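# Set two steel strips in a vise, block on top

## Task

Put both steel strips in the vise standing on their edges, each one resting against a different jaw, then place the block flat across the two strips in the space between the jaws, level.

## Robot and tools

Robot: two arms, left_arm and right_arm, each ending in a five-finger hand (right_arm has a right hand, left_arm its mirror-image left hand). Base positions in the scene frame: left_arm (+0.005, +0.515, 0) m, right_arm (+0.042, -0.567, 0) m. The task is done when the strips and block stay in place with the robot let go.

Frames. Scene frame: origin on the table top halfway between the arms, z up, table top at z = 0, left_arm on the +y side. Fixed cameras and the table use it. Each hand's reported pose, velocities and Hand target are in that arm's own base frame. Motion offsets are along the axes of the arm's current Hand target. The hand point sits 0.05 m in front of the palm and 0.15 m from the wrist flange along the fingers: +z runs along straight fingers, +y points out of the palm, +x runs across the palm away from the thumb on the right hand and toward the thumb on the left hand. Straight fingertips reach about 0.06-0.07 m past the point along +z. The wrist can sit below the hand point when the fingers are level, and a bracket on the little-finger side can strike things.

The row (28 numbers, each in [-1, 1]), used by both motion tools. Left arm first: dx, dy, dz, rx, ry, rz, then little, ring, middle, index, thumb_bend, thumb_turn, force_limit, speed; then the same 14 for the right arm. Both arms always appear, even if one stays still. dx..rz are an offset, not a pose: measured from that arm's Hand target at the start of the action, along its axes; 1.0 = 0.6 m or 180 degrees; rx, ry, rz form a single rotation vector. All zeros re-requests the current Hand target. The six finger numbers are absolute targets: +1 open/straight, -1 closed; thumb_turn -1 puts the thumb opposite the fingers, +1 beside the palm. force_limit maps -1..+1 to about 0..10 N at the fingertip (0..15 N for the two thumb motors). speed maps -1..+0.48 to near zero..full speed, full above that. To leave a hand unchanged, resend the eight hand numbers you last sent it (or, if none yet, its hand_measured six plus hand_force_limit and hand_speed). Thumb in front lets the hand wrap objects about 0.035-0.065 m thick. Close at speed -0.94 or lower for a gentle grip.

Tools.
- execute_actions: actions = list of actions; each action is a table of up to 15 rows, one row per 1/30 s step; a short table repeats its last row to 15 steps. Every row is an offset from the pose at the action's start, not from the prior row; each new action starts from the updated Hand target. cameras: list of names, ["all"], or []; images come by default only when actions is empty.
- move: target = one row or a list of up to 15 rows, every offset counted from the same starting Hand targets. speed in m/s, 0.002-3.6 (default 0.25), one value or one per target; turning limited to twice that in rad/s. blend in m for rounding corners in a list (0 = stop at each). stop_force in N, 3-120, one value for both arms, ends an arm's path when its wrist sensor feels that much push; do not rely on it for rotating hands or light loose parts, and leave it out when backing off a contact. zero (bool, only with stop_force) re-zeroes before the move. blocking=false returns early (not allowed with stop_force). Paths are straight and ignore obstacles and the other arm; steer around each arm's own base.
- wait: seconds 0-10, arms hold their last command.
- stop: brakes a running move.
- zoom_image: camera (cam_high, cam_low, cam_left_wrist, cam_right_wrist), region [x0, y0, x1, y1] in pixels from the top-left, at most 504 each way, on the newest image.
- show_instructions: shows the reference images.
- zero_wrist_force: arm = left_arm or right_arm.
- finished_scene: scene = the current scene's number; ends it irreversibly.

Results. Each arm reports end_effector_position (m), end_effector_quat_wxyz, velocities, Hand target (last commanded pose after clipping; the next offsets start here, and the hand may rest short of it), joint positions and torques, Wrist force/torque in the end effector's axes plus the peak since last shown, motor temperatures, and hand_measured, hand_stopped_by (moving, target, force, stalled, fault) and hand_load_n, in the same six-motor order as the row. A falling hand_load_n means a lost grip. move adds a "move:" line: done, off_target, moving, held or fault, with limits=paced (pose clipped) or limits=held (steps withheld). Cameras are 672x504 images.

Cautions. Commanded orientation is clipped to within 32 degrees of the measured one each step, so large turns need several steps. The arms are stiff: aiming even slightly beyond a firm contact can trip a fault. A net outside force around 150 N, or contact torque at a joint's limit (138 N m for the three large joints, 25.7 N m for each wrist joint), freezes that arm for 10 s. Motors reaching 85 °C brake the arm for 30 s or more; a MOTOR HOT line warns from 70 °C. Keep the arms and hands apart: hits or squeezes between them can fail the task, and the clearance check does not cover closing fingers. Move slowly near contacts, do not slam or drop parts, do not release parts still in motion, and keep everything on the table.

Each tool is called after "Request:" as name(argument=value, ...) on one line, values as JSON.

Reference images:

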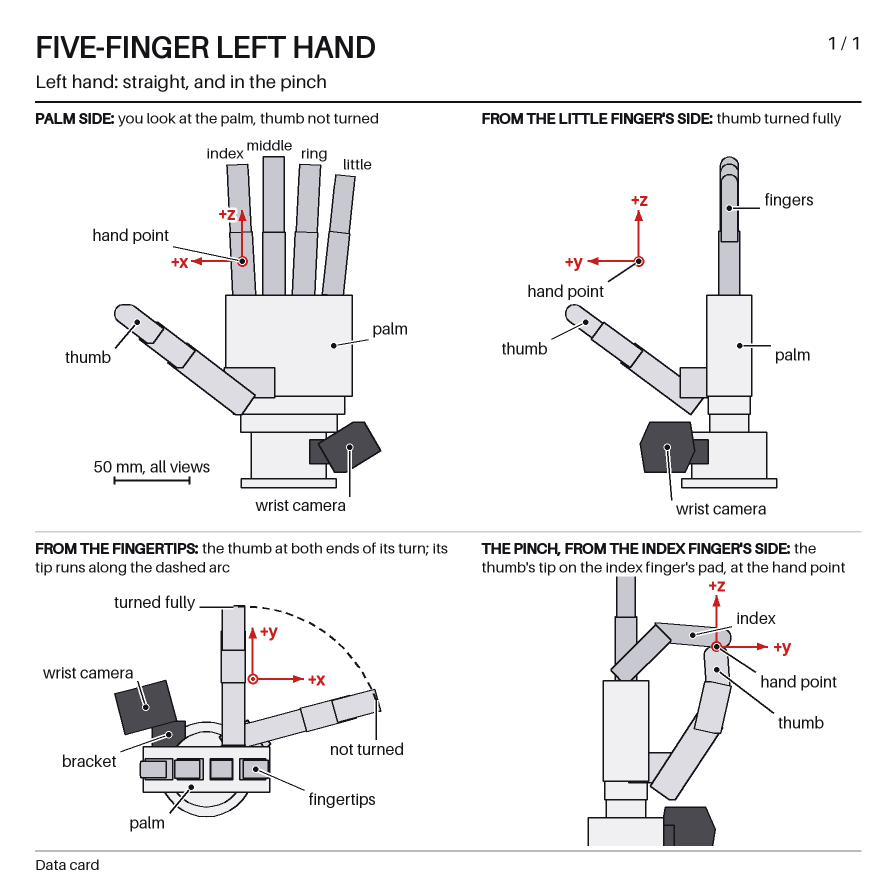

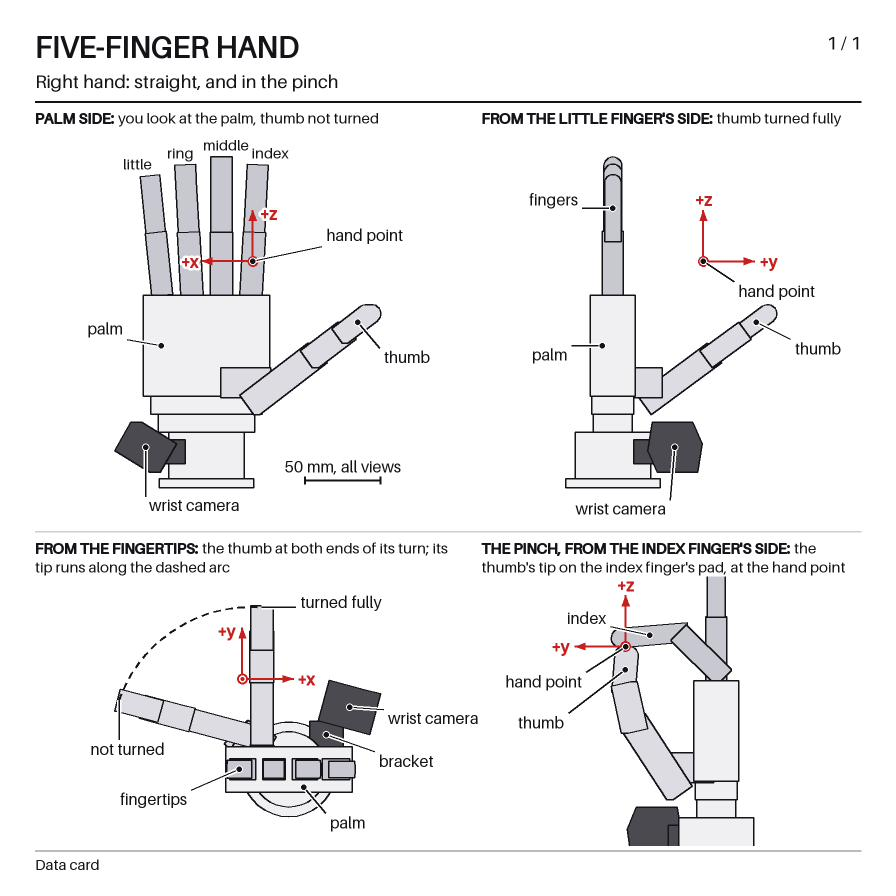

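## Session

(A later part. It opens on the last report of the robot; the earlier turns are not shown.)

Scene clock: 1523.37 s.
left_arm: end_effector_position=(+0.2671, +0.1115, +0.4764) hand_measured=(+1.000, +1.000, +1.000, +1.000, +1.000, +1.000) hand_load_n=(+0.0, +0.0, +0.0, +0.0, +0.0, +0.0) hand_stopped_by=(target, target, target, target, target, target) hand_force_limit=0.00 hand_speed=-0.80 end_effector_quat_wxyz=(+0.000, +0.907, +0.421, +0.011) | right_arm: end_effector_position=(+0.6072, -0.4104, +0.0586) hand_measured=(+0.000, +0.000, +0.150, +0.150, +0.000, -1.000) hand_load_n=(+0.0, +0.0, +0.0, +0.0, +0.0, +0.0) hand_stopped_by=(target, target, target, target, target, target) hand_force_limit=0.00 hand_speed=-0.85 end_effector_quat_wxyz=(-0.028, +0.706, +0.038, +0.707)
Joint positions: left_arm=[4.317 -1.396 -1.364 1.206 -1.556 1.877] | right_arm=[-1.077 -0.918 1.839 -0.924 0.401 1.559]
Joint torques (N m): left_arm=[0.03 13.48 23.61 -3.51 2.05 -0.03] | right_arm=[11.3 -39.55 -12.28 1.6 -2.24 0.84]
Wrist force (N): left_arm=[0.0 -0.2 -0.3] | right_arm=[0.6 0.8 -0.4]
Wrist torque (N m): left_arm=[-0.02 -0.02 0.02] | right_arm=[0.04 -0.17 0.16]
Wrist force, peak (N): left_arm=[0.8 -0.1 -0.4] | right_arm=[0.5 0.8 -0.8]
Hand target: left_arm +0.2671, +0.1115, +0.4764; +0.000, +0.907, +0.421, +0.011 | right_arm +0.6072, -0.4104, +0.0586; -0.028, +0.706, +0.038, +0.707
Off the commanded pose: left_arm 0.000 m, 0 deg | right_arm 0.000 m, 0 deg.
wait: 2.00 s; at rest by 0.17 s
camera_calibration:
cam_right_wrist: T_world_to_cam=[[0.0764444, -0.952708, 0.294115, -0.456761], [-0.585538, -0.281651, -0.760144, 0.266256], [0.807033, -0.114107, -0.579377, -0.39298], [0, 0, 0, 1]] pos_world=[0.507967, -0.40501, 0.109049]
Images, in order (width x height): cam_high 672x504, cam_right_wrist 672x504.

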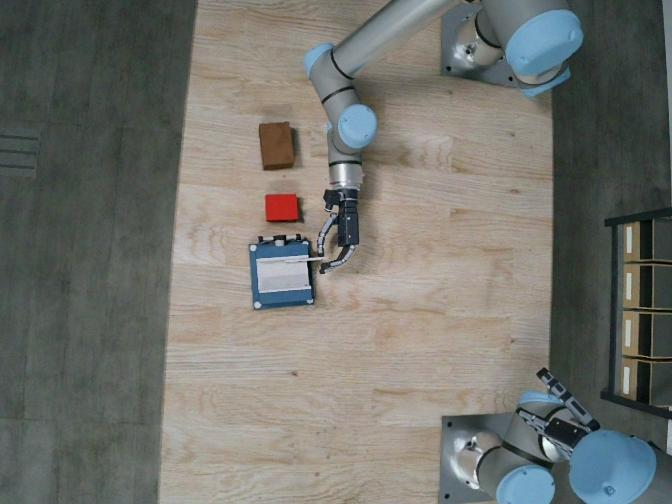

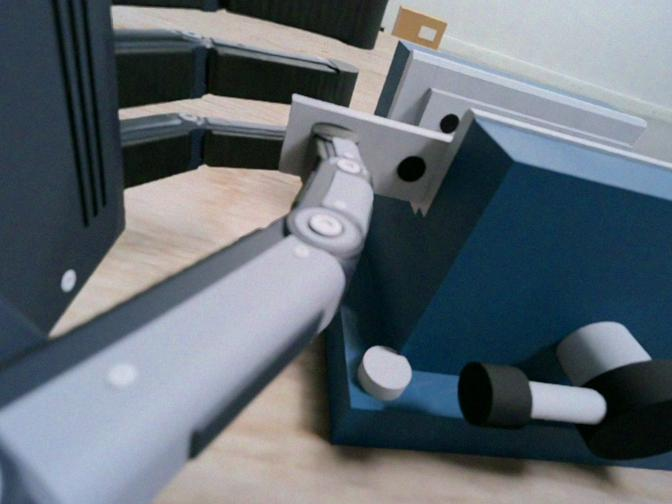

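Request:
move(target=[[0,0,0,0,0,0,1,1,1,1,1,1,0,-0.8,0,0,-0.0042,0,0,0,0,0,0.15,0.15,0,-1,0.0,-0.85],[0,0,0,0,0,0,1,1,1,1,1,1,0,-0.8,0,-0.1333,-0.0042,0,0,0,0,0,0.15,0.15,0,-1,0.0,-0.85]], speed=[0.01,0.05], cameras=["cam_right_wrist", "cam_high"])

Request:
zoom_image(camera="cam_high", region=[240, 225, 340, 315])

Scene clock: 1542.30 s.
left_arm: end_effector_position=(+0.2671, +0.1115, +0.4764) hand_measured=(+1.000, +1.000, +1.000, +1.000, +1.000, +1.000) hand_load_n=(-0.5, +0.0, +0.0, +0.0, +0.0, +0.0) hand_stopped_by=(target, target, target, target, target, target) hand_force_limit=0.00 hand_speed=-0.80 end_effector_quat_wxyz=(+0.000, +0.907, +0.421, +0.011) | right_arm: end_effector_position=(+0.5974, -0.3309, +0.0576) hand_measured=(+0.000, +0.000, +0.150, +0.150, +0.000, -1.000) hand_load_n=(+0.0, +0.0, +0.0, +0.0, +0.0, +0.0) hand_stopped_by=(target, target, target, target, target, target) hand_force_limit=0.00 hand_speed=-0.85 end_effector_quat_wxyz=(-0.027, +0.706, +0.038, +0.707)
Joint positions: left_arm=[4.317 -1.396 -1.364 1.206 -1.556 1.877] | right_arm=[-1.009 -1.008 2.032 -1.027 0.47 1.559]
Joint torques (N m): left_arm=[0.54 13.52 25.09 -3.5 2.15 -0.01] | right_arm=[-13.11 -29.79 -18.69 2.03 -2.38 1.07]
Wrist force (N): left_arm=[0.3 -0.1 -0.4] | right_arm=[0.0 0.7 -0.1]
Wrist torque (N m): left_arm=[0.01 -0.05 0.03] | right_arm=[-0.01 -0.06 0.19]
Wrist force, peak (N): left_arm=[0.2 -0.1 -0.8] | right_arm=[0.4 1.5 -0.7]
Hand target: left_arm +0.2671, +0.1115, +0.4764; +0.000, +0.907, +0.421, +0.011 | right_arm +0.5973, -0.3310, +0.0575; -0.028, +0.706, +0.038, +0.707
Off the commanded pose: left_arm 0.000 m, 0 deg | right_arm 0.000 m, 0 deg.
move: done
camera_calibration:
cam_right_wrist: T_world_to_cam=[[0.0763891, -0.952591, 0.294509, -0.379918], [-0.585329, -0.281963, -0.760189, 0.281814], [0.80719, -0.114315, -0.579117, -0.376731], [0, 0, 0, 1]] pos_world=[0.498068, -0.325511, 0.10795]
Images, in order (width x height): cam_high 672x504, cam_right_wrist 672x504.

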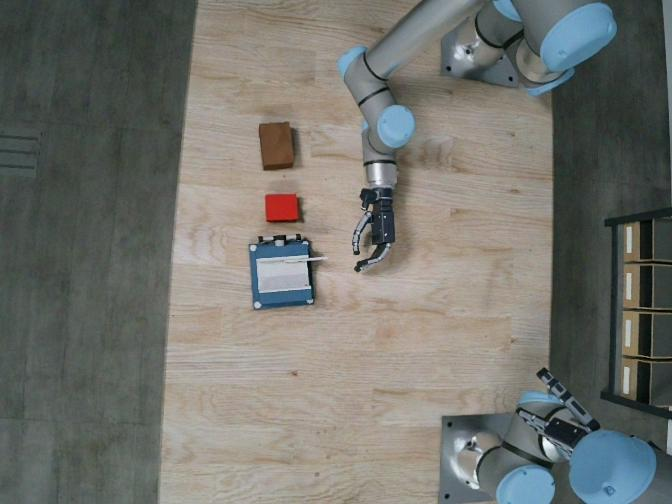

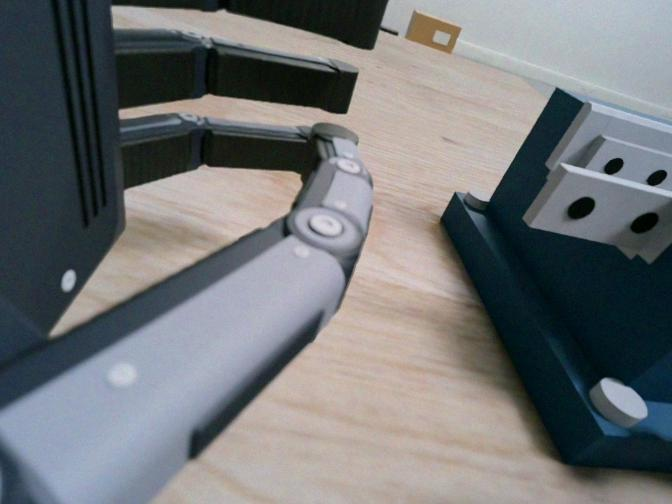

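Scaled by 5.040 from the camera's 672x504 image, which has a finer 960x720 frame.

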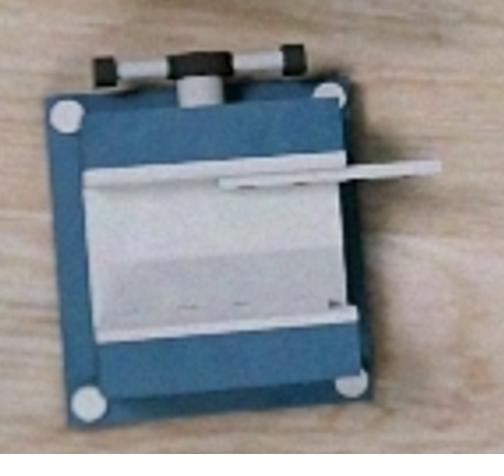

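Request:
zoom_image(camera="cam_right_wrist", region=[430, 80, 672, 280])

Scaled by 2.083 from the camera's 672x504 image, which has a finer 960x720 frame.

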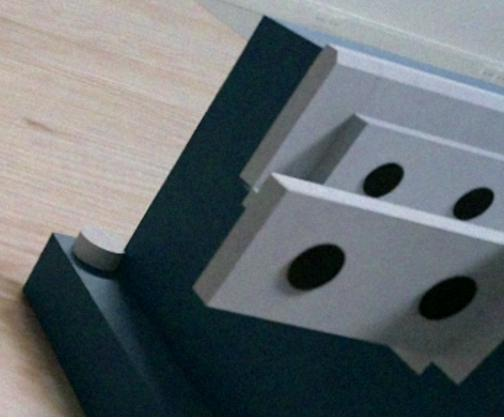

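Request:
move(target=[[0,0,0,0,0,0,1,1,1,1,1,1,0,-0.8,0.2,0,0,0,0,0,0,0,0.15,0.15,0,-1,0.0,-0.85],[0,0,0,0,0,0,1,1,1,1,1,1,0,-0.8,0.32,-0.0222,-0.295,0,0,0,0,0,0.15,0.15,0,-1,0.0,-0.85]], speed=0.2, blend=[0.03,0])

Scene clock: 1590.40 s.
left_arm: end_effector_position=(+0.2671, +0.1115, +0.4764) hand_measured=(+1.000, +1.000, +1.000, +1.000, +1.000, +1.000) hand_load_n=(+0.0, +0.0, +0.0, +0.0, +0.0, +0.0) hand_stopped_by=(target, target, target, target, target, target) hand_force_limit=0.00 hand_speed=-0.80 end_effector_quat_wxyz=(+0.000, +0.907, +0.421, +0.011) | right_arm: end_effector_position=(+0.4194, -0.3313, +0.2490) hand_measured=(+0.000, +0.000, +0.150, +0.150, +0.000, -1.000) hand_load_n=(+0.0, +0.0, +0.0, +0.0, +0.0, +0.0) hand_stopped_by=(target, target, target, target, target, target) hand_force_limit=0.00 hand_speed=-0.85 end_effector_quat_wxyz=(-0.028, +0.706, +0.038, +0.707)
Joint positions: left_arm=[4.317 -1.396 -1.364 1.206 -1.556 1.877] | right_arm=[-1.467 -1.633 2.192 -0.594 0.011 1.591]
Joint torques (N m): left_arm=[-0.16 13.3 24.39 -3.45 2.06 0.01] | right_arm=[-12.79 -21.62 -11.05 -0.94 -2.18 -0.72]
Wrist force (N): left_arm=[0.5 -0.1 -0.4] | right_arm=[0.1 0.7 -0.1]
Wrist torque (N m): left_arm=[-0.01 -0.09 0.04] | right_arm=[0.01 -0.10 0.06]
Wrist force, peak (N): left_arm=[0.4 0.0 -0.8] | right_arm=[0.8 0.8 -1.7]
Hand target: left_arm +0.2671, +0.1115, +0.4764; +0.000, +0.907, +0.421, +0.011 | right_arm +0.4193, -0.3313, +0.2490; -0.028, +0.706, +0.038, +0.707
Off the commanded pose: left_arm 0.000 m, 0 deg | right_arm 0.000 m, 0 deg.
move: done

Request:
move(target=[[0.426,-0.04,0.219,0.1081,0.2460,0.6956,1,1,1,1,1,1,0,-0.8,0,0,0,0,0,0,0,0,0.15,0.15,0,-1,0.0,-0.85]], speed=0.25, cameras=["cam_high","cam_left_wrist"])

Scene clock: 1601.73 s.
left_arm: end_effector_position=(+0.4163, +0.3235, +0.3502) hand_measured=(+1.000, +1.000, +1.000, +1.000, +1.000, +1.000) hand_load_n=(+0.0, +0.0, +0.0, +0.0, +0.0, +0.0) hand_stopped_by=(target, target, target, target, target, target) hand_force_limit=0.00 hand_speed=-0.80 end_effector_quat_wxyz=(-0.259, +0.711, -0.614, +0.223) | right_arm: end_effector_position=(+0.4193, -0.3313, +0.2490) hand_measured=(+0.000, +0.000, +0.150, +0.150, +0.000, -1.000) hand_load_n=(+0.0, +0.0, +0.0, +0.0, +0.0, +0.0) hand_stopped_by=(target, target, target, target, target, target) hand_force_limit=0.00 hand_speed=-0.85 end_effector_quat_wxyz=(-0.028, +0.706, +0.038, +0.707)
Joint positions: left_arm=[4.289 -1.888 -1.112 1.854 -0.999 4.016] | right_arm=[-1.467 -1.633 2.192 -0.594 0.011 1.591]
Joint torques (N m): left_arm=[-6.91 31.8 7.11 0.51 0.06 2.33] | right_arm=[-12.77 -25.01 -10.19 2.09 -1.66 -1.4]
Wrist force (N): left_arm=[0.2 0.6 -0.3] | right_arm=[0.3 0.7 -0.1]
Wrist torque (N m): left_arm=[0.01 -0.04 -0.05] | right_arm=[0.01 -0.13 0.08]
Wrist force, peak (N): left_arm=[-0.8 1.4 -0.3] | right_arm=[0.4 0.9 -0.1]
Hand target: left_arm +0.4163, +0.3235, +0.3501; -0.259, +0.711, -0.614, +0.223 | right_arm +0.4193, -0.3313, +0.2490; -0.028, +0.706, +0.038, +0.707
Off the commanded pose: left_arm 0.000 m, 0 deg | right_arm 0.000 m, 0 deg.
move: done
camera_calibration:
cam_left_wrist: T_world_to_cam=[[0.761421, -0.198652, 0.617069, -0.467395], [-0.455742, -0.840987, 0.291617, 0.350609], [0.461017, -0.503268, -0.73088, 0.33733], [0, 0, 0, 1]] pos_world=[0.360157, 0.371775, 0.432719]
Images, in order (width x height): cam_high 672x504, cam_left_wrist 672x504.

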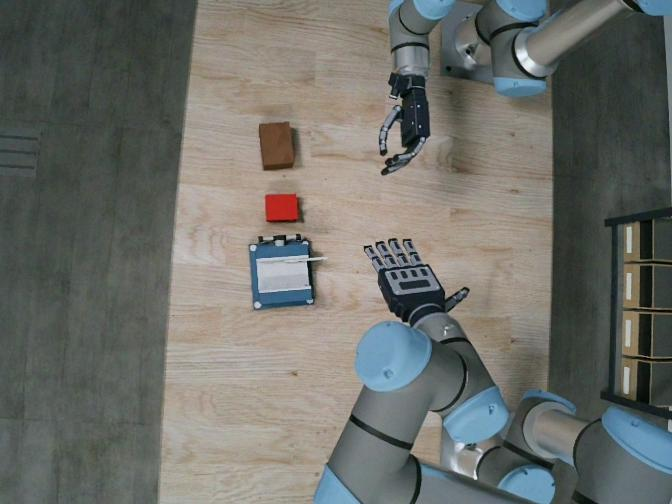

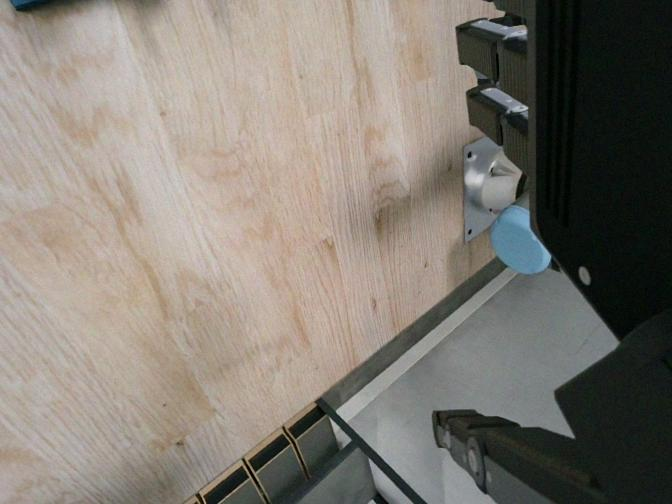

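Request:
move(target=[[0,0.2467,0.2939,0,0,0,1,1,1,1,1,1,0,-0.8,0,0,0,0,0,0,0,0,0.15,0.15,0,-1,0.0,-0.85]], speed=0.2, cameras=["cam_high","cam_left_wrist"])

Request:
zoom_image(camera="cam_high", region=[240, 220, 400, 320])

Scene clock: 1616.87 s.
left_arm: end_effector_position=(+0.4162, +0.3237, +0.1200) hand_measured=(+1.000, +1.000, +1.000, +1.000, +1.000, +1.000) hand_load_n=(+0.0, -0.5, +0.0, +0.0, +0.0, +0.0) hand_stopped_by=(target, target, target, target, target, target) hand_force_limit=0.00 hand_speed=-0.80 end_effector_quat_wxyz=(-0.259, +0.711, -0.614, +0.223) | right_arm: end_effector_position=(+0.4193, -0.3313, +0.2490) hand_measured=(+0.000, +0.000, +0.150, +0.150, +0.000, -1.000) hand_load_n=(+0.0, +0.0, +0.0, +0.0, +0.0, +0.0) hand_stopped_by=(target, target, target, target, target, target) hand_force_limit=0.00 hand_speed=-0.85 end_effector_quat_wxyz=(-0.028, +0.706, +0.038, +0.707)
Joint positions: left_arm=[4.289 -1.967 -1.603 2.424 -0.999 4.016] | right_arm=[-1.467 -1.633 2.192 -0.594 0.011 1.591]
Joint torques (N m): left_arm=[-5.51 29.23 9.7 0.21 2.93 -1.3] | right_arm=[-13.65 -24.81 -10.2 1.79 -1.18 -1.56]
Wrist force (N): left_arm=[-0.2 1.2 -0.3] | right_arm=[0.2 0.7 -0.1]
Wrist torque (N m): left_arm=[0.08 -0.02 -0.09] | right_arm=[0.01 -0.12 0.07]
Wrist force, peak (N): left_arm=[0.3 2.5 1.0] | right_arm=[0.2 1.0 0.0]
Hand target: left_arm +0.4162, +0.3236, +0.1199; -0.259, +0.711, -0.614, +0.223 | right_arm +0.4193, -0.3313, +0.2490; -0.028, +0.706, +0.038, +0.707
Off the commanded pose: left_arm 0.000 m, 0 deg | right_arm 0.000 m, 0 deg.
move: done
camera_calibration:
cam_left_wrist: T_world_to_cam=[[0.761314, -0.198849, 0.617138, -0.325133], [-0.455921, -0.84094, 0.291473, 0.417937], [0.461017, -0.503268, -0.730879, 0.169228], [0, 0, 0, 1]] pos_world=[0.360058, 0.371975, 0.20252]
Images, in order (width x height): cam_high 672x504, cam_left_wrist 672x504.

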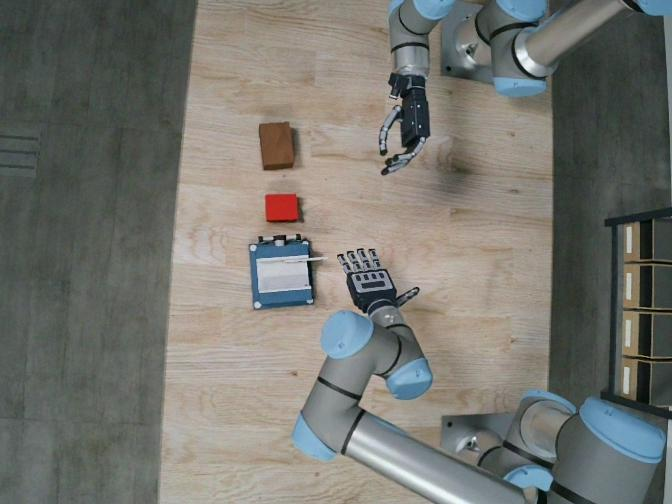

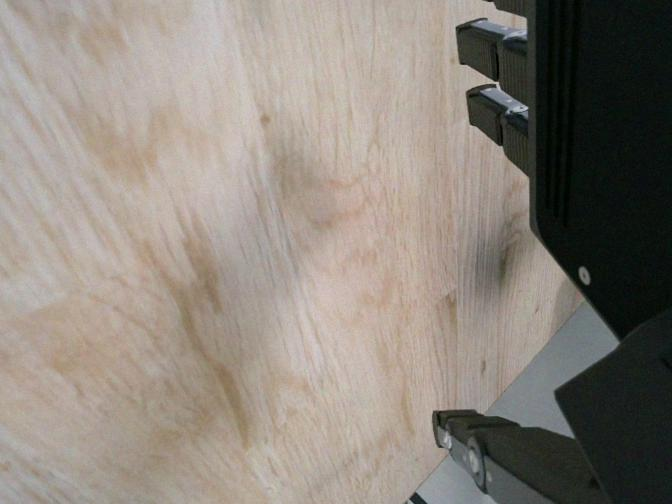

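Scaled by 3.150 from the camera's 672x504 image, which has a finer 960x720 frame.

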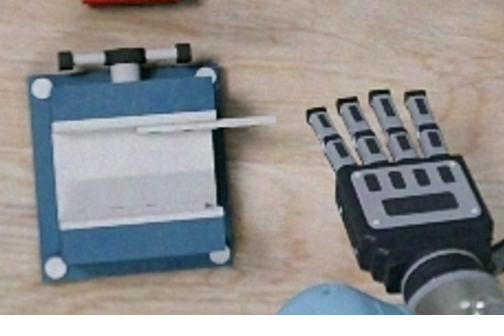

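Request:
move(target=[[0,0.0525,0.0626,0,0,0,1,1,1,1,1,1,0,-0.8,0,0,0,0,0,0,0,0,0.15,0.15,0,-1,0.0,-0.85]], speed=0.08, cameras=["cam_high", "cam_low"])

Request:
zoom_image(camera="cam_high", region=[280, 230, 360, 290])

Request:
zoom_image(camera="cam_low", region=[230, 170, 480, 330])

Scene clock: 1636.83 s.
left_arm: end_effector_position=(+0.4162, +0.3236, +0.0709) hand_measured=(+1.000, +1.000, +1.000, +1.000, +1.000, +1.000) hand_load_n=(+0.0, +0.0, -0.5, +0.0, +0.0, +0.0) hand_stopped_by=(target, target, target, target, target, target) hand_force_limit=0.00 hand_speed=-0.80 end_effector_quat_wxyz=(-0.259, +0.711, -0.614, +0.223) | right_arm: end_effector_position=(+0.4193, -0.3313, +0.2490) hand_measured=(+0.000, +0.000, +0.150, +0.150, +0.000, -1.000) hand_load_n=(+0.0, +0.0, +0.0, +0.0, +0.0, +0.0) hand_stopped_by=(target, target, target, target, target, target) hand_force_limit=0.00 hand_speed=-0.85 end_effector_quat_wxyz=(-0.028, +0.706, +0.038, +0.707)
Joint positions: left_arm=[4.289 -2.022 -1.663 2.539 -0.999 4.016] | right_arm=[-1.467 -1.633 2.192 -0.594 0.011 1.591]
Joint torques (N m): left_arm=[1.88 38.45 25.48 -3.18 0.26 -2.6] | right_arm=[-11.93 -24.36 -8.47 2.17 -0.56 -1.42]
Wrist force (N): left_arm=[-0.3 1.4 -0.4] | right_arm=[0.1 0.7 0.0]
Wrist torque (N m): left_arm=[0.13 -0.01 -0.13] | right_arm=[0.01 -0.11 0.07]
Wrist force, peak (N): left_arm=[-0.2 1.7 0.2] | right_arm=[0.2 0.9 -0.2]
Hand target: left_arm +0.4162, +0.3236, +0.0709; -0.259, +0.711, -0.614, +0.223 | right_arm +0.4193, -0.3313, +0.2490; -0.028, +0.706, +0.038, +0.707
Off the commanded pose: left_arm 0.000 m, 0 deg | right_arm 0.000 m, 0 deg.
move: done
Images, in order (width x height): cam_high 672x504, cam_low 672x504.

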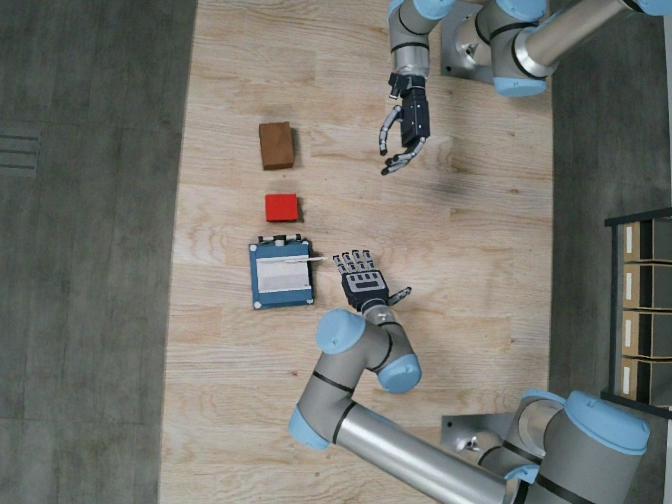

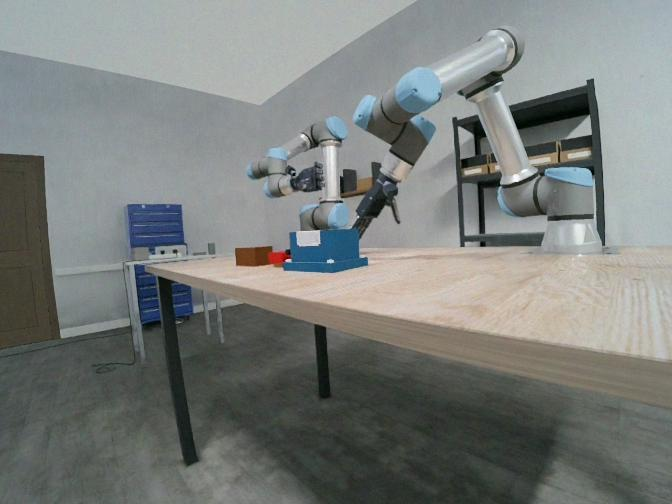

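Scaled by 6.300 from the camera's 672x504 image, which has a finer 960x720 frame.

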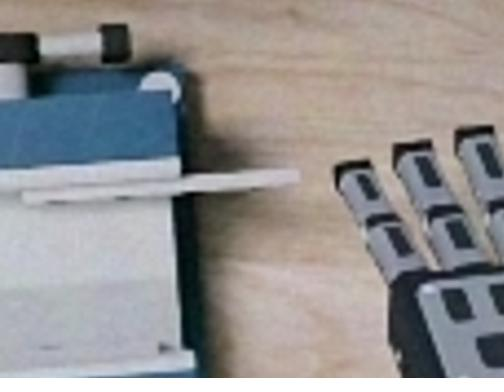

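Scaled by 2.016 from the camera's 672x504 image, which has a finer 960x720 frame.

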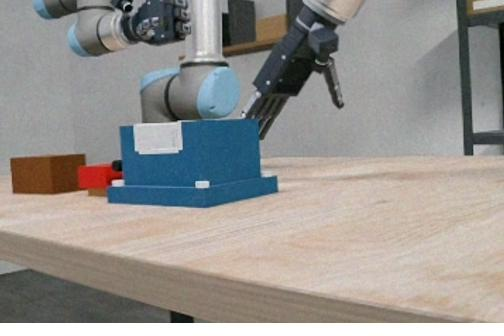

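Request:
move(target=[[-0.0733,0,0,0,0,0,1,1,1,1,1,1,0,-0.8,0,0,0,0,0,0,0,0,0.15,0.15,0,-1,0.0,-0.85]], speed=0.03, stop_force=5, cameras=["cam_high"])

Request:
zoom_image(camera="cam_high", region=[240, 230, 340, 305])

Scene clock: 1647.17 s.
left_arm: end_effector_position=(+0.4099, +0.3672, +0.0709) hand_measured=(+1.000, +1.000, +1.000, +1.000, +1.000, +1.000) hand_load_n=(+0.5, +0.0, -0.5, +0.0, +0.0, +0.0) hand_stopped_by=(target, target, target, target, target, target) hand_force_limit=0.00 hand_speed=-0.80 end_effector_quat_wxyz=(-0.259, +0.711, -0.614, +0.223) | right_arm: end_effector_position=(+0.4193, -0.3313, +0.2490) hand_measured=(+0.000, +0.000, +0.150, +0.150, +0.000, -1.000) hand_load_n=(+0.0, +0.0, +0.0, +0.0, +0.0, +0.0) hand_stopped_by=(target, target, target, target, target, target) hand_force_limit=0.00 hand_speed=-0.85 end_effector_quat_wxyz=(-0.028, +0.706, +0.038, +0.707)
Joint positions: left_arm=[4.34 -2.09 -1.563 2.476 -0.979 4.072] | right_arm=[-1.467 -1.633 2.192 -0.594 0.011 1.591]
Joint torques (N m): left_arm=[-6.85 47.36 4.71 0.92 -0.7 -2.67] | right_arm=[-12.32 -24.04 -10 2.22 -0.24 -1.73]
Wrist force (N): left_arm=[0.2 1.0 -0.9] | right_arm=[0.2 0.8 0.0]
Wrist torque (N m): left_arm=[0.09 -0.08 -0.14] | right_arm=[0.03 -0.12 0.08]
Wrist force, peak (N): left_arm=[0.1 1.4 -0.7] | right_arm=[0.2 1.0 0.0]
Hand target: left_arm +0.4099, +0.3672, +0.0709; -0.259, +0.711, -0.614, +0.223 | right_arm +0.4193, -0.3313, +0.2490; -0.028, +0.706, +0.038, +0.707
Off the commanded pose: left_arm 0.000 m, 0 deg | right_arm 0.000 m, 0 deg.
move: done
Images, in order (width x height): cam_high 672x504.

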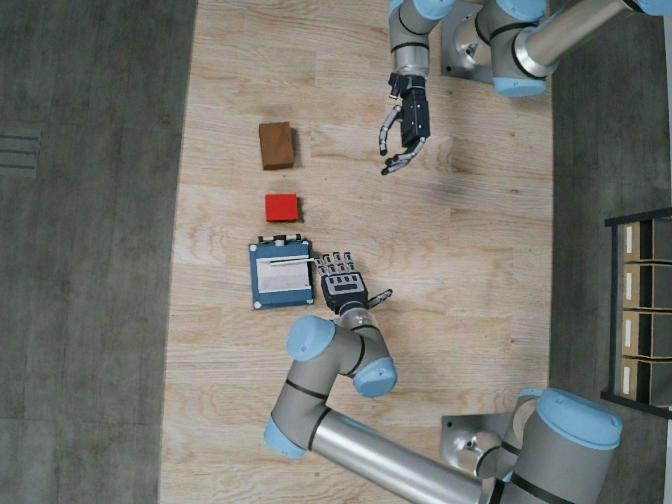

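Scaled by 5.040 from the camera's 672x504 image, which has a finer 960x720 frame.

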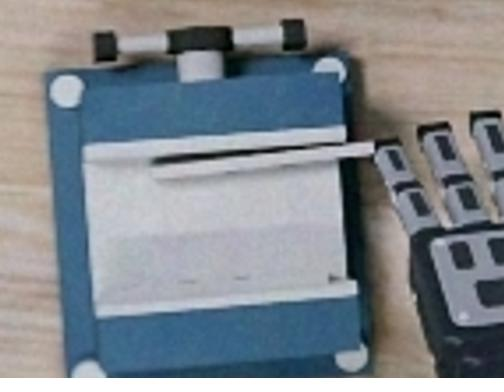

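Request:
move(target=[[-0.0183,0,0,0,0,0,1,1,1,1,1,1,0,-0.8,0,0,0,0,0,0,0,0,0.15,0.15,0,-1,0.0,-0.85]], speed=0.03, stop_force=5, cameras=["cam_high"])

Request:
zoom_image(camera="cam_high", region=[240, 230, 340, 305])

Scene clock: 1655.87 s.
left_arm: end_effector_position=(+0.4083, +0.3780, +0.0709) hand_measured=(+1.000, +1.000, +1.000, +1.000, +1.000, +1.000) hand_load_n=(+0.0, -0.5, +0.0, +0.0, +0.0, +0.0) hand_stopped_by=(target, target, target, target, target, target) hand_force_limit=0.00 hand_speed=-0.80 end_effector_quat_wxyz=(-0.259, +0.711, -0.614, +0.223) | right_arm: end_effector_position=(+0.4193, -0.3313, +0.2490) hand_measured=(+0.000, +0.000, +0.150, +0.150, +0.000, -1.000) hand_load_n=(+0.0, +0.0, +0.0, +0.0, +0.0, +0.0) hand_stopped_by=(target, target, target, target, target, target) hand_force_limit=0.00 hand_speed=-0.85 end_effector_quat_wxyz=(-0.028, +0.706, +0.038, +0.707)
Joint positions: left_arm=[4.352 -2.108 -1.536 2.46 -0.974 4.085] | right_arm=[-1.467 -1.633 2.192 -0.594 0.011 1.591]
Joint torques (N m): left_arm=[-7.45 48.26 4.24 0.9 -0.6 -2.71] | right_arm=[-12.04 -24.44 -10.64 2.12 0.41 -1.31]
Wrist force (N): left_arm=[0.0 1.3 -0.4] | right_arm=[0.1 0.7 -0.1]
Wrist torque (N m): left_arm=[0.10 -0.02 -0.19] | right_arm=[0.02 -0.09 0.06]
Wrist force, peak (N): left_arm=[0.3 1.6 -0.5] | right_arm=[0.4 1.0 -0.1]
Hand target: left_arm +0.4083, +0.3780, +0.0709; -0.259, +0.711, -0.614, +0.223 | right_arm +0.4193, -0.3313, +0.2490; -0.028, +0.706, +0.038, +0.707
Off the commanded pose: left_arm 0.000 m, 0 deg | right_arm 0.000 m, 0 deg.
move: done
Images, in order (width x height): cam_high 672x504.

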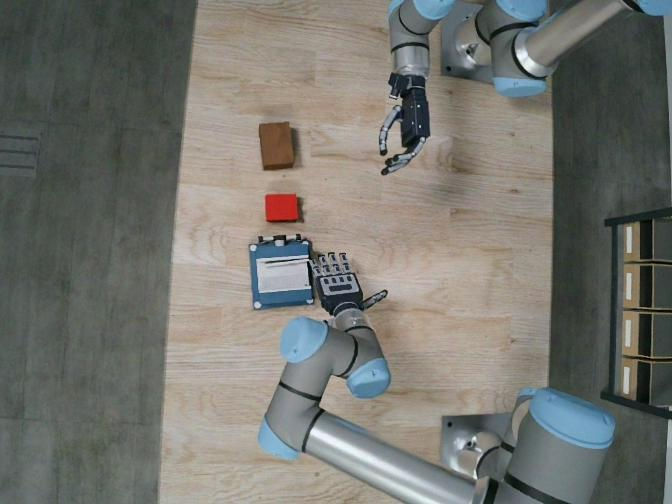

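Scaled by 5.040 from the camera's 672x504 image, which has a finer 960x720 frame.

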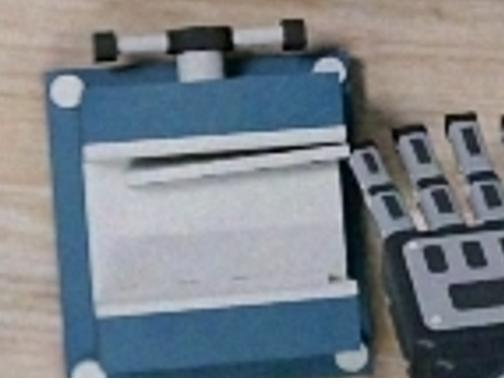

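Request:
move(target=[[0.0083,0,0,0,0,0,1,1,1,1,1,1,0,-0.8,0,0,0,0,0,0,0,0,0.15,0.15,0,-1,0.0,-0.85],[0.0083,-0.0857,-0.1021,0,0,0,1,1,1,1,1,1,0,-0.8,0,0,0,0,0,0,0,0,0.15,0.15,0,-1,0.0,-0.85],[-0.1933,-0.0442,-0.1369,0,0,0,1,1,1,1,1,1,0,-0.8,0,0,0,0,0,0,0,0,0.15,0.15,0,-1,0.0,-0.85]], speed=[0.03,0.1,0.12], cameras=["cam_high"])

Request:
zoom_image(camera="cam_high", region=[240, 230, 340, 305])

Scene clock: 1669.57 s.
left_arm: end_effector_position=(+0.3593, +0.4879, +0.1509) hand_measured=(+1.000, +1.000, +1.000, +1.000, +1.000, +1.000) hand_load_n=(+0.0, +0.0, +0.0, +0.0, +0.0, +0.0) hand_stopped_by=(target, target, target, target, target, target) hand_force_limit=0.00 hand_speed=-0.80 end_effector_quat_wxyz=(-0.259, +0.711, -0.614, +0.223) | right_arm: end_effector_position=(+0.4193, -0.3313, +0.2490) hand_measured=(+0.000, +0.000, +0.150, +0.150, +0.000, -1.000) hand_load_n=(+0.0, +0.0, +0.0, +0.0, +0.0, +0.0) hand_stopped_by=(target, target, target, target, target, target) hand_force_limit=0.00 hand_speed=-0.85 end_effector_quat_wxyz=(-0.028, +0.706, +0.038, +0.707)
Joint positions: left_arm=[4.506 -2.215 -1.166 2.093 -0.923 4.265] | right_arm=[-1.467 -1.633 2.192 -0.594 0.011 1.591]
Joint torques (N m): left_arm=[1.8 41.55 23.23 -0.64 -1.13 -1.71] | right_arm=[-13.55 -23.32 -10.32 1.94 0.72 -1.31]
Wrist force (N): left_arm=[0.0 1.0 -0.5] | right_arm=[0.4 0.8 -0.1]
Wrist torque (N m): left_arm=[0.07 -0.03 -0.05] | right_arm=[0.03 -0.13 0.08]
Wrist force, peak (N): left_arm=[0.2 2.3 0.2] | right_arm=[0.2 1.0 -0.1]
Hand target: left_arm +0.3593, +0.4880, +0.1509; -0.259, +0.711, -0.614, +0.223 | right_arm +0.4193, -0.3313, +0.2490; -0.028, +0.706, +0.038, +0.707
Off the commanded pose: left_arm 0.000 m, 0 deg | right_arm 0.000 m, 0 deg.
move: done
Images, in order (width x height): cam_high 672x504.

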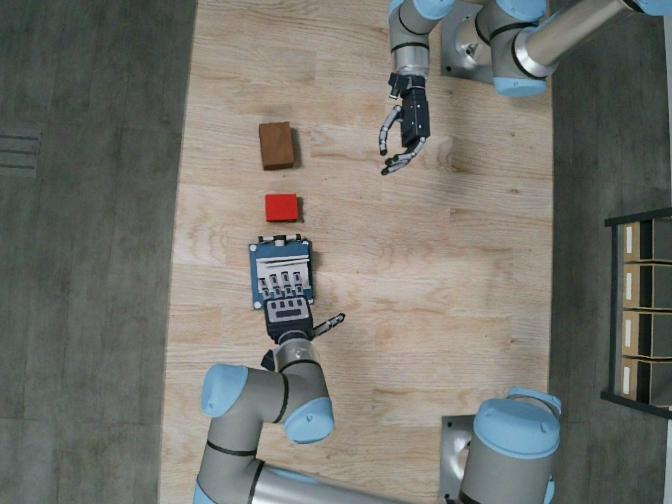

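Scaled by 5.040 from the camera's 672x504 image, which has a finer 960x720 frame.

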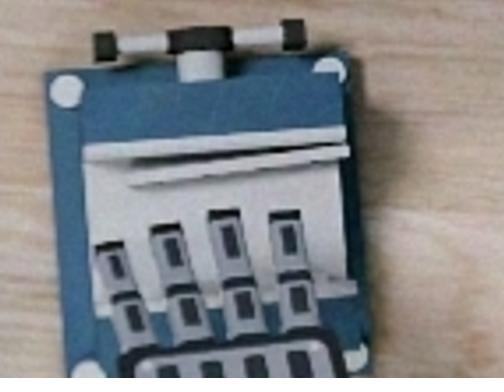

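Request:
move(target=[[0,0.0723,0.0861,0,0,0,1,1,1,1,1,1,0,-0.8,0,0,0,0,0,0,0,0,0.15,0.15,0,-1,0.0,-0.85]], speed=0.03, stop_force=3, cameras=["cam_high"])

Request:
zoom_image(camera="cam_high", region=[240, 230, 340, 305])

Scene clock: 1677.90 s.
left_arm: end_effector_position=(+0.3592, +0.4880, +0.0835) hand_measured=(+1.000, +1.000, +1.000, +1.000, +1.000, +1.000) hand_load_n=(+0.0, +0.0, +0.0, +0.0, +0.0, +0.0) hand_stopped_by=(target, target, target, target, target, target) hand_force_limit=0.00 hand_speed=-0.80 end_effector_quat_wxyz=(-0.259, +0.711, -0.614, +0.223) | right_arm: end_effector_position=(+0.4193, -0.3313, +0.2490) hand_measured=(+0.000, +0.000, +0.150, +0.150, +0.000, -1.000) hand_load_n=(+0.0, +0.0, +0.0, +0.0, +0.0, +0.0) hand_stopped_by=(target, target, target, target, target, target) hand_force_limit=0.00 hand_speed=-0.85 end_effector_quat_wxyz=(-0.028, +0.706, +0.038, +0.707)
Joint positions: left_arm=[4.506 -2.267 -1.258 2.237 -0.923 4.265] | right_arm=[-1.467 -1.633 2.192 -0.594 0.011 1.591]
Joint torques (N m): left_arm=[7.66 54.11 27.65 -4.84 1.84 0.37] | right_arm=[-11 -23.94 -9.88 2.29 1.25 -1.21]
Wrist force (N): left_arm=[0.1 0.8 -0.6] | right_arm=[0.2 0.5 0.0]
Wrist torque (N m): left_arm=[0.05 -0.06 -0.06] | right_arm=[-0.02 -0.11 0.06]
Wrist force, peak (N): left_arm=[0.1 1.7 -0.5] | right_arm=[0.5 1.0 0.0]
Hand target: left_arm +0.3592, +0.4880, +0.0835; -0.259, +0.711, -0.614, +0.223 | right_arm +0.4193, -0.3313, +0.2490; -0.028, +0.706, +0.038, +0.707
Off the commanded pose: left_arm 0.000 m, 0 deg | right_arm 0.000 m, 0 deg.
move: done
Images, in order (width x height): cam_high 672x504.

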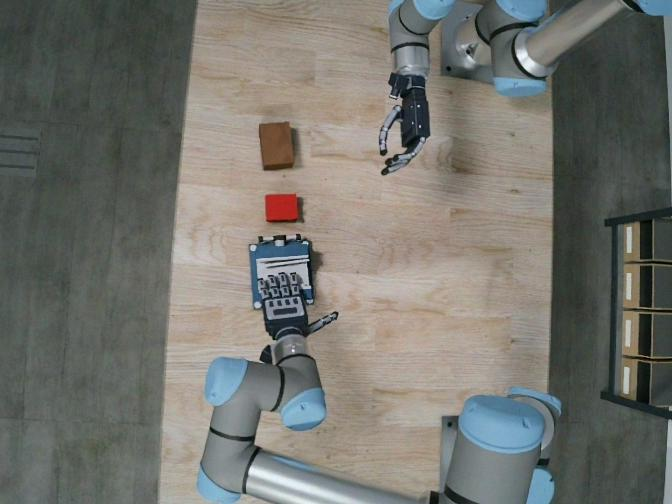

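Scaled by 5.040 from the camera's 672x504 image, which has a finer 960x720 frame.

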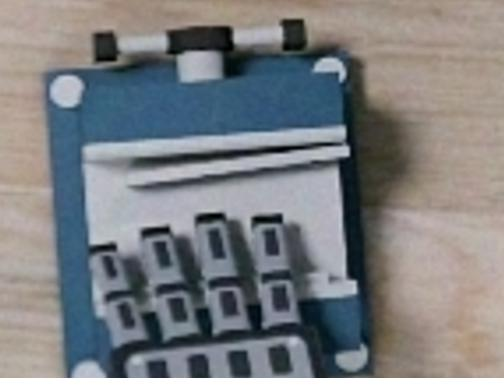

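Request:
move(target=[[0,-0.0306,0.0257,0,0,0,1,1,1,1,1,1,0,-0.8,0,0,0,0,0,0,0,0,0.15,0.15,0,-1,0.0,-0.85]], speed=0.01, stop_force=3, cameras=["cam_high"])

Request:
zoom_image(camera="cam_high", region=[240, 230, 340, 305])

Scene clock: 1684.47 s.
left_arm: end_effector_position=(+0.3802, +0.4911, +0.0834) hand_measured=(+1.000, +1.000, +1.000, +1.000, +1.000, +1.000) hand_load_n=(+0.0, +0.0, -3.5, +0.0, +0.0, -0.5) hand_stopped_by=(target, target, target, target, target, target) hand_force_limit=0.00 hand_speed=-0.80 end_effector_quat_wxyz=(-0.259, +0.711, -0.614, +0.223) | right_arm: end_effector_position=(+0.4193, -0.3313, +0.2490) hand_measured=(+0.000, +0.000, +0.150, +0.150, +0.000, -1.000) hand_load_n=(+0.0, +0.0, +0.0, +0.0, +0.0, +0.0) hand_stopped_by=(target, target, target, target, target, target) hand_force_limit=0.00 hand_speed=-0.85 end_effector_quat_wxyz=(-0.028, +0.706, +0.038, +0.707)
Joint positions: left_arm=[4.47 -2.292 -1.207 2.237 -0.934 4.222] | right_arm=[-1.467 -1.633 2.192 -0.594 0.011 1.591]
Joint torques (N m): left_arm=[6.06 56.59 6.3 -0.01 3.86 2.33] | right_arm=[-11.83 -24.56 -11.11 2.05 1.76 -1.36]
Wrist force (N): left_arm=[-0.5 3.1 -1.4] | right_arm=[0.3 0.7 0.1]
Wrist torque (N m): left_arm=[0.09 -0.12 -0.22] | right_arm=[-0.01 -0.13 0.07]
Wrist force, peak (N): left_arm=[-0.2 5.6 -5.9] | right_arm=[0.3 1.0 0.0]
Hand target: left_arm +0.3802, +0.4911, +0.0834; -0.259, +0.711, -0.614, +0.223 (not the last commanded pose) | right_arm +0.4193, -0.3313, +0.2490; -0.028, +0.706, +0.038, +0.707
Off the commanded pose: left_arm 0.003 m, 0 deg | right_arm 0.000 m, 0 deg.
move: contact (left_arm)
Images, in order (width x height): cam_high 672x504.

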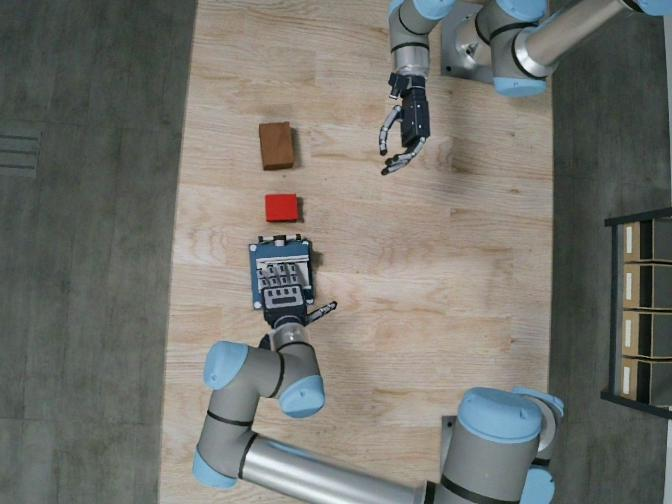

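Scaled by 5.040 from the camera's 672x504 image, which has a finer 960x720 frame.

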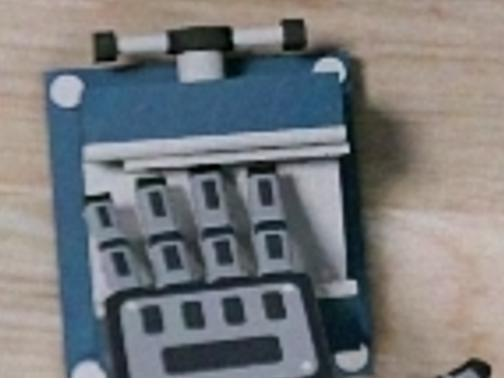

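Request:
move(target=[[0,0.0255,-0.0214,0,0,0,1,1,1,1,1,1,0,-0.8,0,0,0,0,0,0,0,0,0.15,0.15,0,-1,0.0,-0.85],[0,-0.0602,-0.1235,0,0,0,1,1,1,1,1,1,0,-0.8,0,0,0,0,0,0,0,0,0.15,0.15,0,-1,0.0,-0.85]], speed=[0.03,0.1], cameras=["cam_high"])

Request:
zoom_image(camera="cam_high", region=[250, 240, 330, 300])

Scene clock: 1691.27 s.
left_arm: end_effector_position=(+0.3605, +0.4882, +0.1634) hand_measured=(+1.000, +1.000, +1.000, +1.000, +1.000, +1.000) hand_load_n=(+0.0, +0.0, +0.0, +0.0, +0.0, +0.0) hand_stopped_by=(target, target, target, target, target, target) hand_force_limit=0.00 hand_speed=-0.80 end_effector_quat_wxyz=(-0.259, +0.711, -0.614, +0.223) | right_arm: end_effector_position=(+0.4193, -0.3313, +0.2490) hand_measured=(+0.000, +0.000, +0.150, +0.150, +0.000, -1.000) hand_load_n=(+0.0, +0.0, +0.0, +0.0, +0.0, +0.0) hand_stopped_by=(target, target, target, target, target, target) hand_force_limit=0.00 hand_speed=-0.85 end_effector_quat_wxyz=(-0.028, +0.706, +0.038, +0.707)
Joint positions: left_arm=[4.504 -2.21 -1.142 2.065 -0.924 4.262] | right_arm=[-1.467 -1.633 2.192 -0.594 0.011 1.591]
Joint torques (N m): left_arm=[-6.77 43.7 11.17 -1.06 -0.96 2.22] | right_arm=[-12.37 -23.14 -11.03 2.09 2.2 -1.3]
Wrist force (N): left_arm=[0.2 1.1 -0.6] | right_arm=[0.3 0.8 0.0]
Wrist torque (N m): left_arm=[0.09 -0.07 -0.05] | right_arm=[0.02 -0.12 0.07]
Wrist force, peak (N): left_arm=[-0.6 3.6 -1.4] | right_arm=[0.4 1.0 0.0]
Hand target: left_arm +0.3605, +0.4882, +0.1634; -0.259, +0.711, -0.614, +0.223 | right_arm +0.4193, -0.3313, +0.2490; -0.028, +0.706, +0.038, +0.707
Off the commanded pose: left_arm 0.000 m, 0 deg | right_arm 0.000 m, 0 deg.
move: done
Images, in order (width x height): cam_high 672x504.

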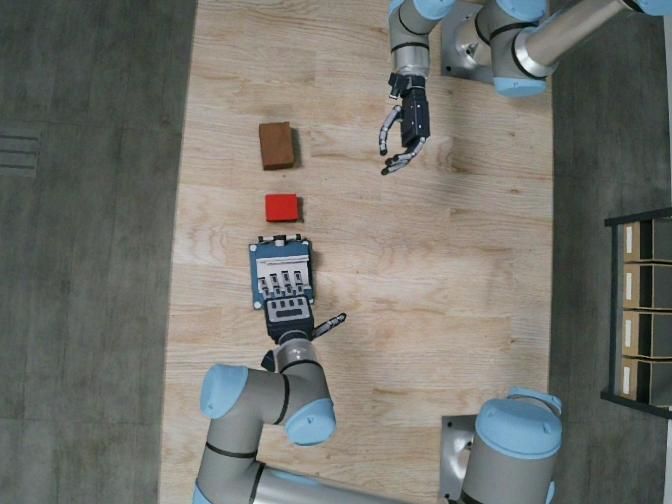

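Scaled by 6.300 from the camera's 672x504 image, which has a finer 960x720 frame.

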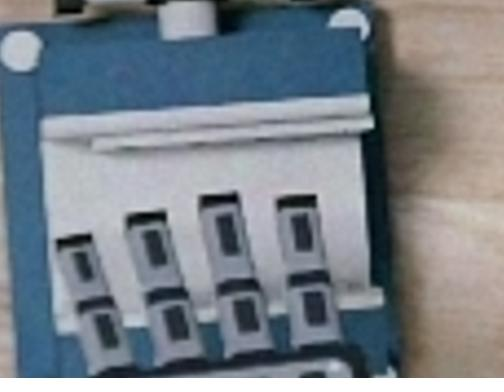

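Request:
move(target=[[0.2097,-0.0382,0.0168,0,0,0,1,1,1,1,1,1,0,-0.8,0,0,0,0,0,0,0,0,0.15,0.15,0,-1,0.0,-0.85],[0.2097,0.0673,0.1424,0,0,0,1,1,1,1,1,1,0,-0.8,0,0,0,0,0,0,0,0,0.15,0.15,0,-1,0.0,-0.85]], speed=[0.15,0.08], cameras=["cam_high"])

Request:
zoom_image(camera="cam_high", region=[250, 240, 350, 300])

Scene clock: 1704.00 s.
left_arm: end_effector_position=(+0.4025, +0.3672, +0.0719) hand_measured=(+1.000, +1.000, +1.000, +1.000, +1.000, +1.000) hand_load_n=(+0.0, +0.0, -0.5, +0.0, +0.0, +0.0) hand_stopped_by=(target, target, target, target, target, target) hand_force_limit=0.00 hand_speed=-0.80 end_effector_quat_wxyz=(-0.259, +0.711, -0.614, +0.223) | right_arm: end_effector_position=(+0.4193, -0.3313, +0.2490) hand_measured=(+0.000, +0.000, +0.150, +0.150, +0.000, -1.000) hand_load_n=(+0.5, +0.0, +0.0, +0.0, +0.0, +0.0) hand_stopped_by=(target, target, target, target, target, target) hand_force_limit=0.00 hand_speed=-0.85 end_effector_quat_wxyz=(-0.028, +0.706, +0.038, +0.707)
Joint positions: left_arm=[4.355 -2.081 -1.576 2.472 -0.973 4.089] | right_arm=[-1.467 -1.633 2.192 -0.594 0.011 1.591]
Joint torques (N m): left_arm=[6.59 41.64 25.85 -3.35 3.17 -1.06] | right_arm=[-11.39 -22.21 -11.54 2.23 1.74 -1.23]
Wrist force (N): left_arm=[0.3 1.1 -0.7] | right_arm=[0.2 0.6 -0.1]
Wrist torque (N m): left_arm=[0.10 -0.08 -0.19] | right_arm=[0.00 -0.11 0.07]
Wrist force, peak (N): left_arm=[-1.6 1.4 -0.4] | right_arm=[0.2 1.0 0.1]
Hand target: left_arm +0.4025, +0.3672, +0.0720; -0.259, +0.711, -0.614, +0.223 | right_arm +0.4193, -0.3313, +0.2490; -0.028, +0.706, +0.038, +0.707
Off the commanded pose: left_arm 0.000 m, 0 deg | right_arm 0.000 m, 0 deg.
move: done
Images, in order (width x height): cam_high 672x504.

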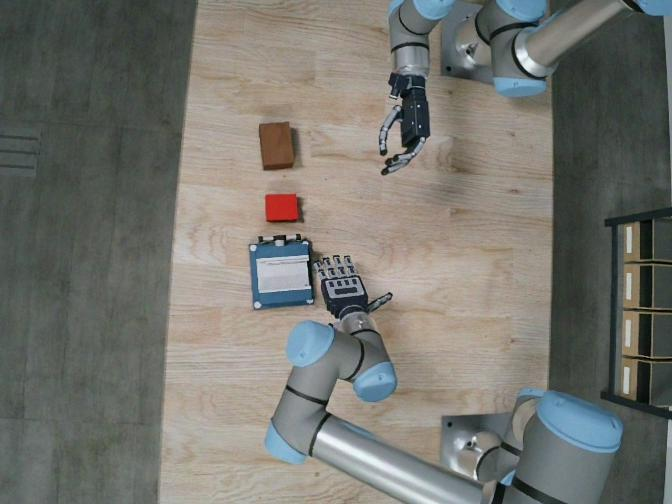

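Scaled by 5.040 from the camera's 672x504 image, which has a finer 960x720 frame.

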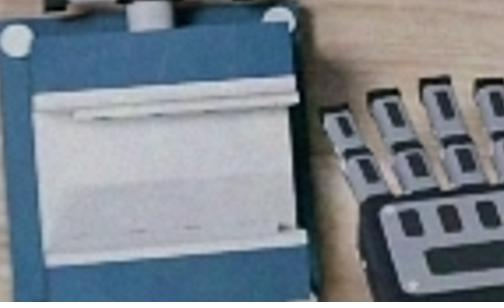

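Request:
zoom_image(camera="cam_high", region=[295, 245, 335, 275])

Scaled by 12.600 from the camera's 672x504 image, which has a finer 960x720 frame.

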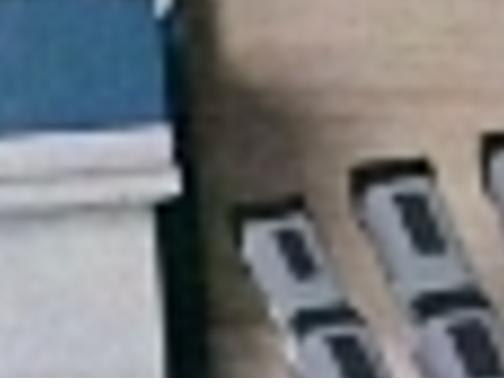

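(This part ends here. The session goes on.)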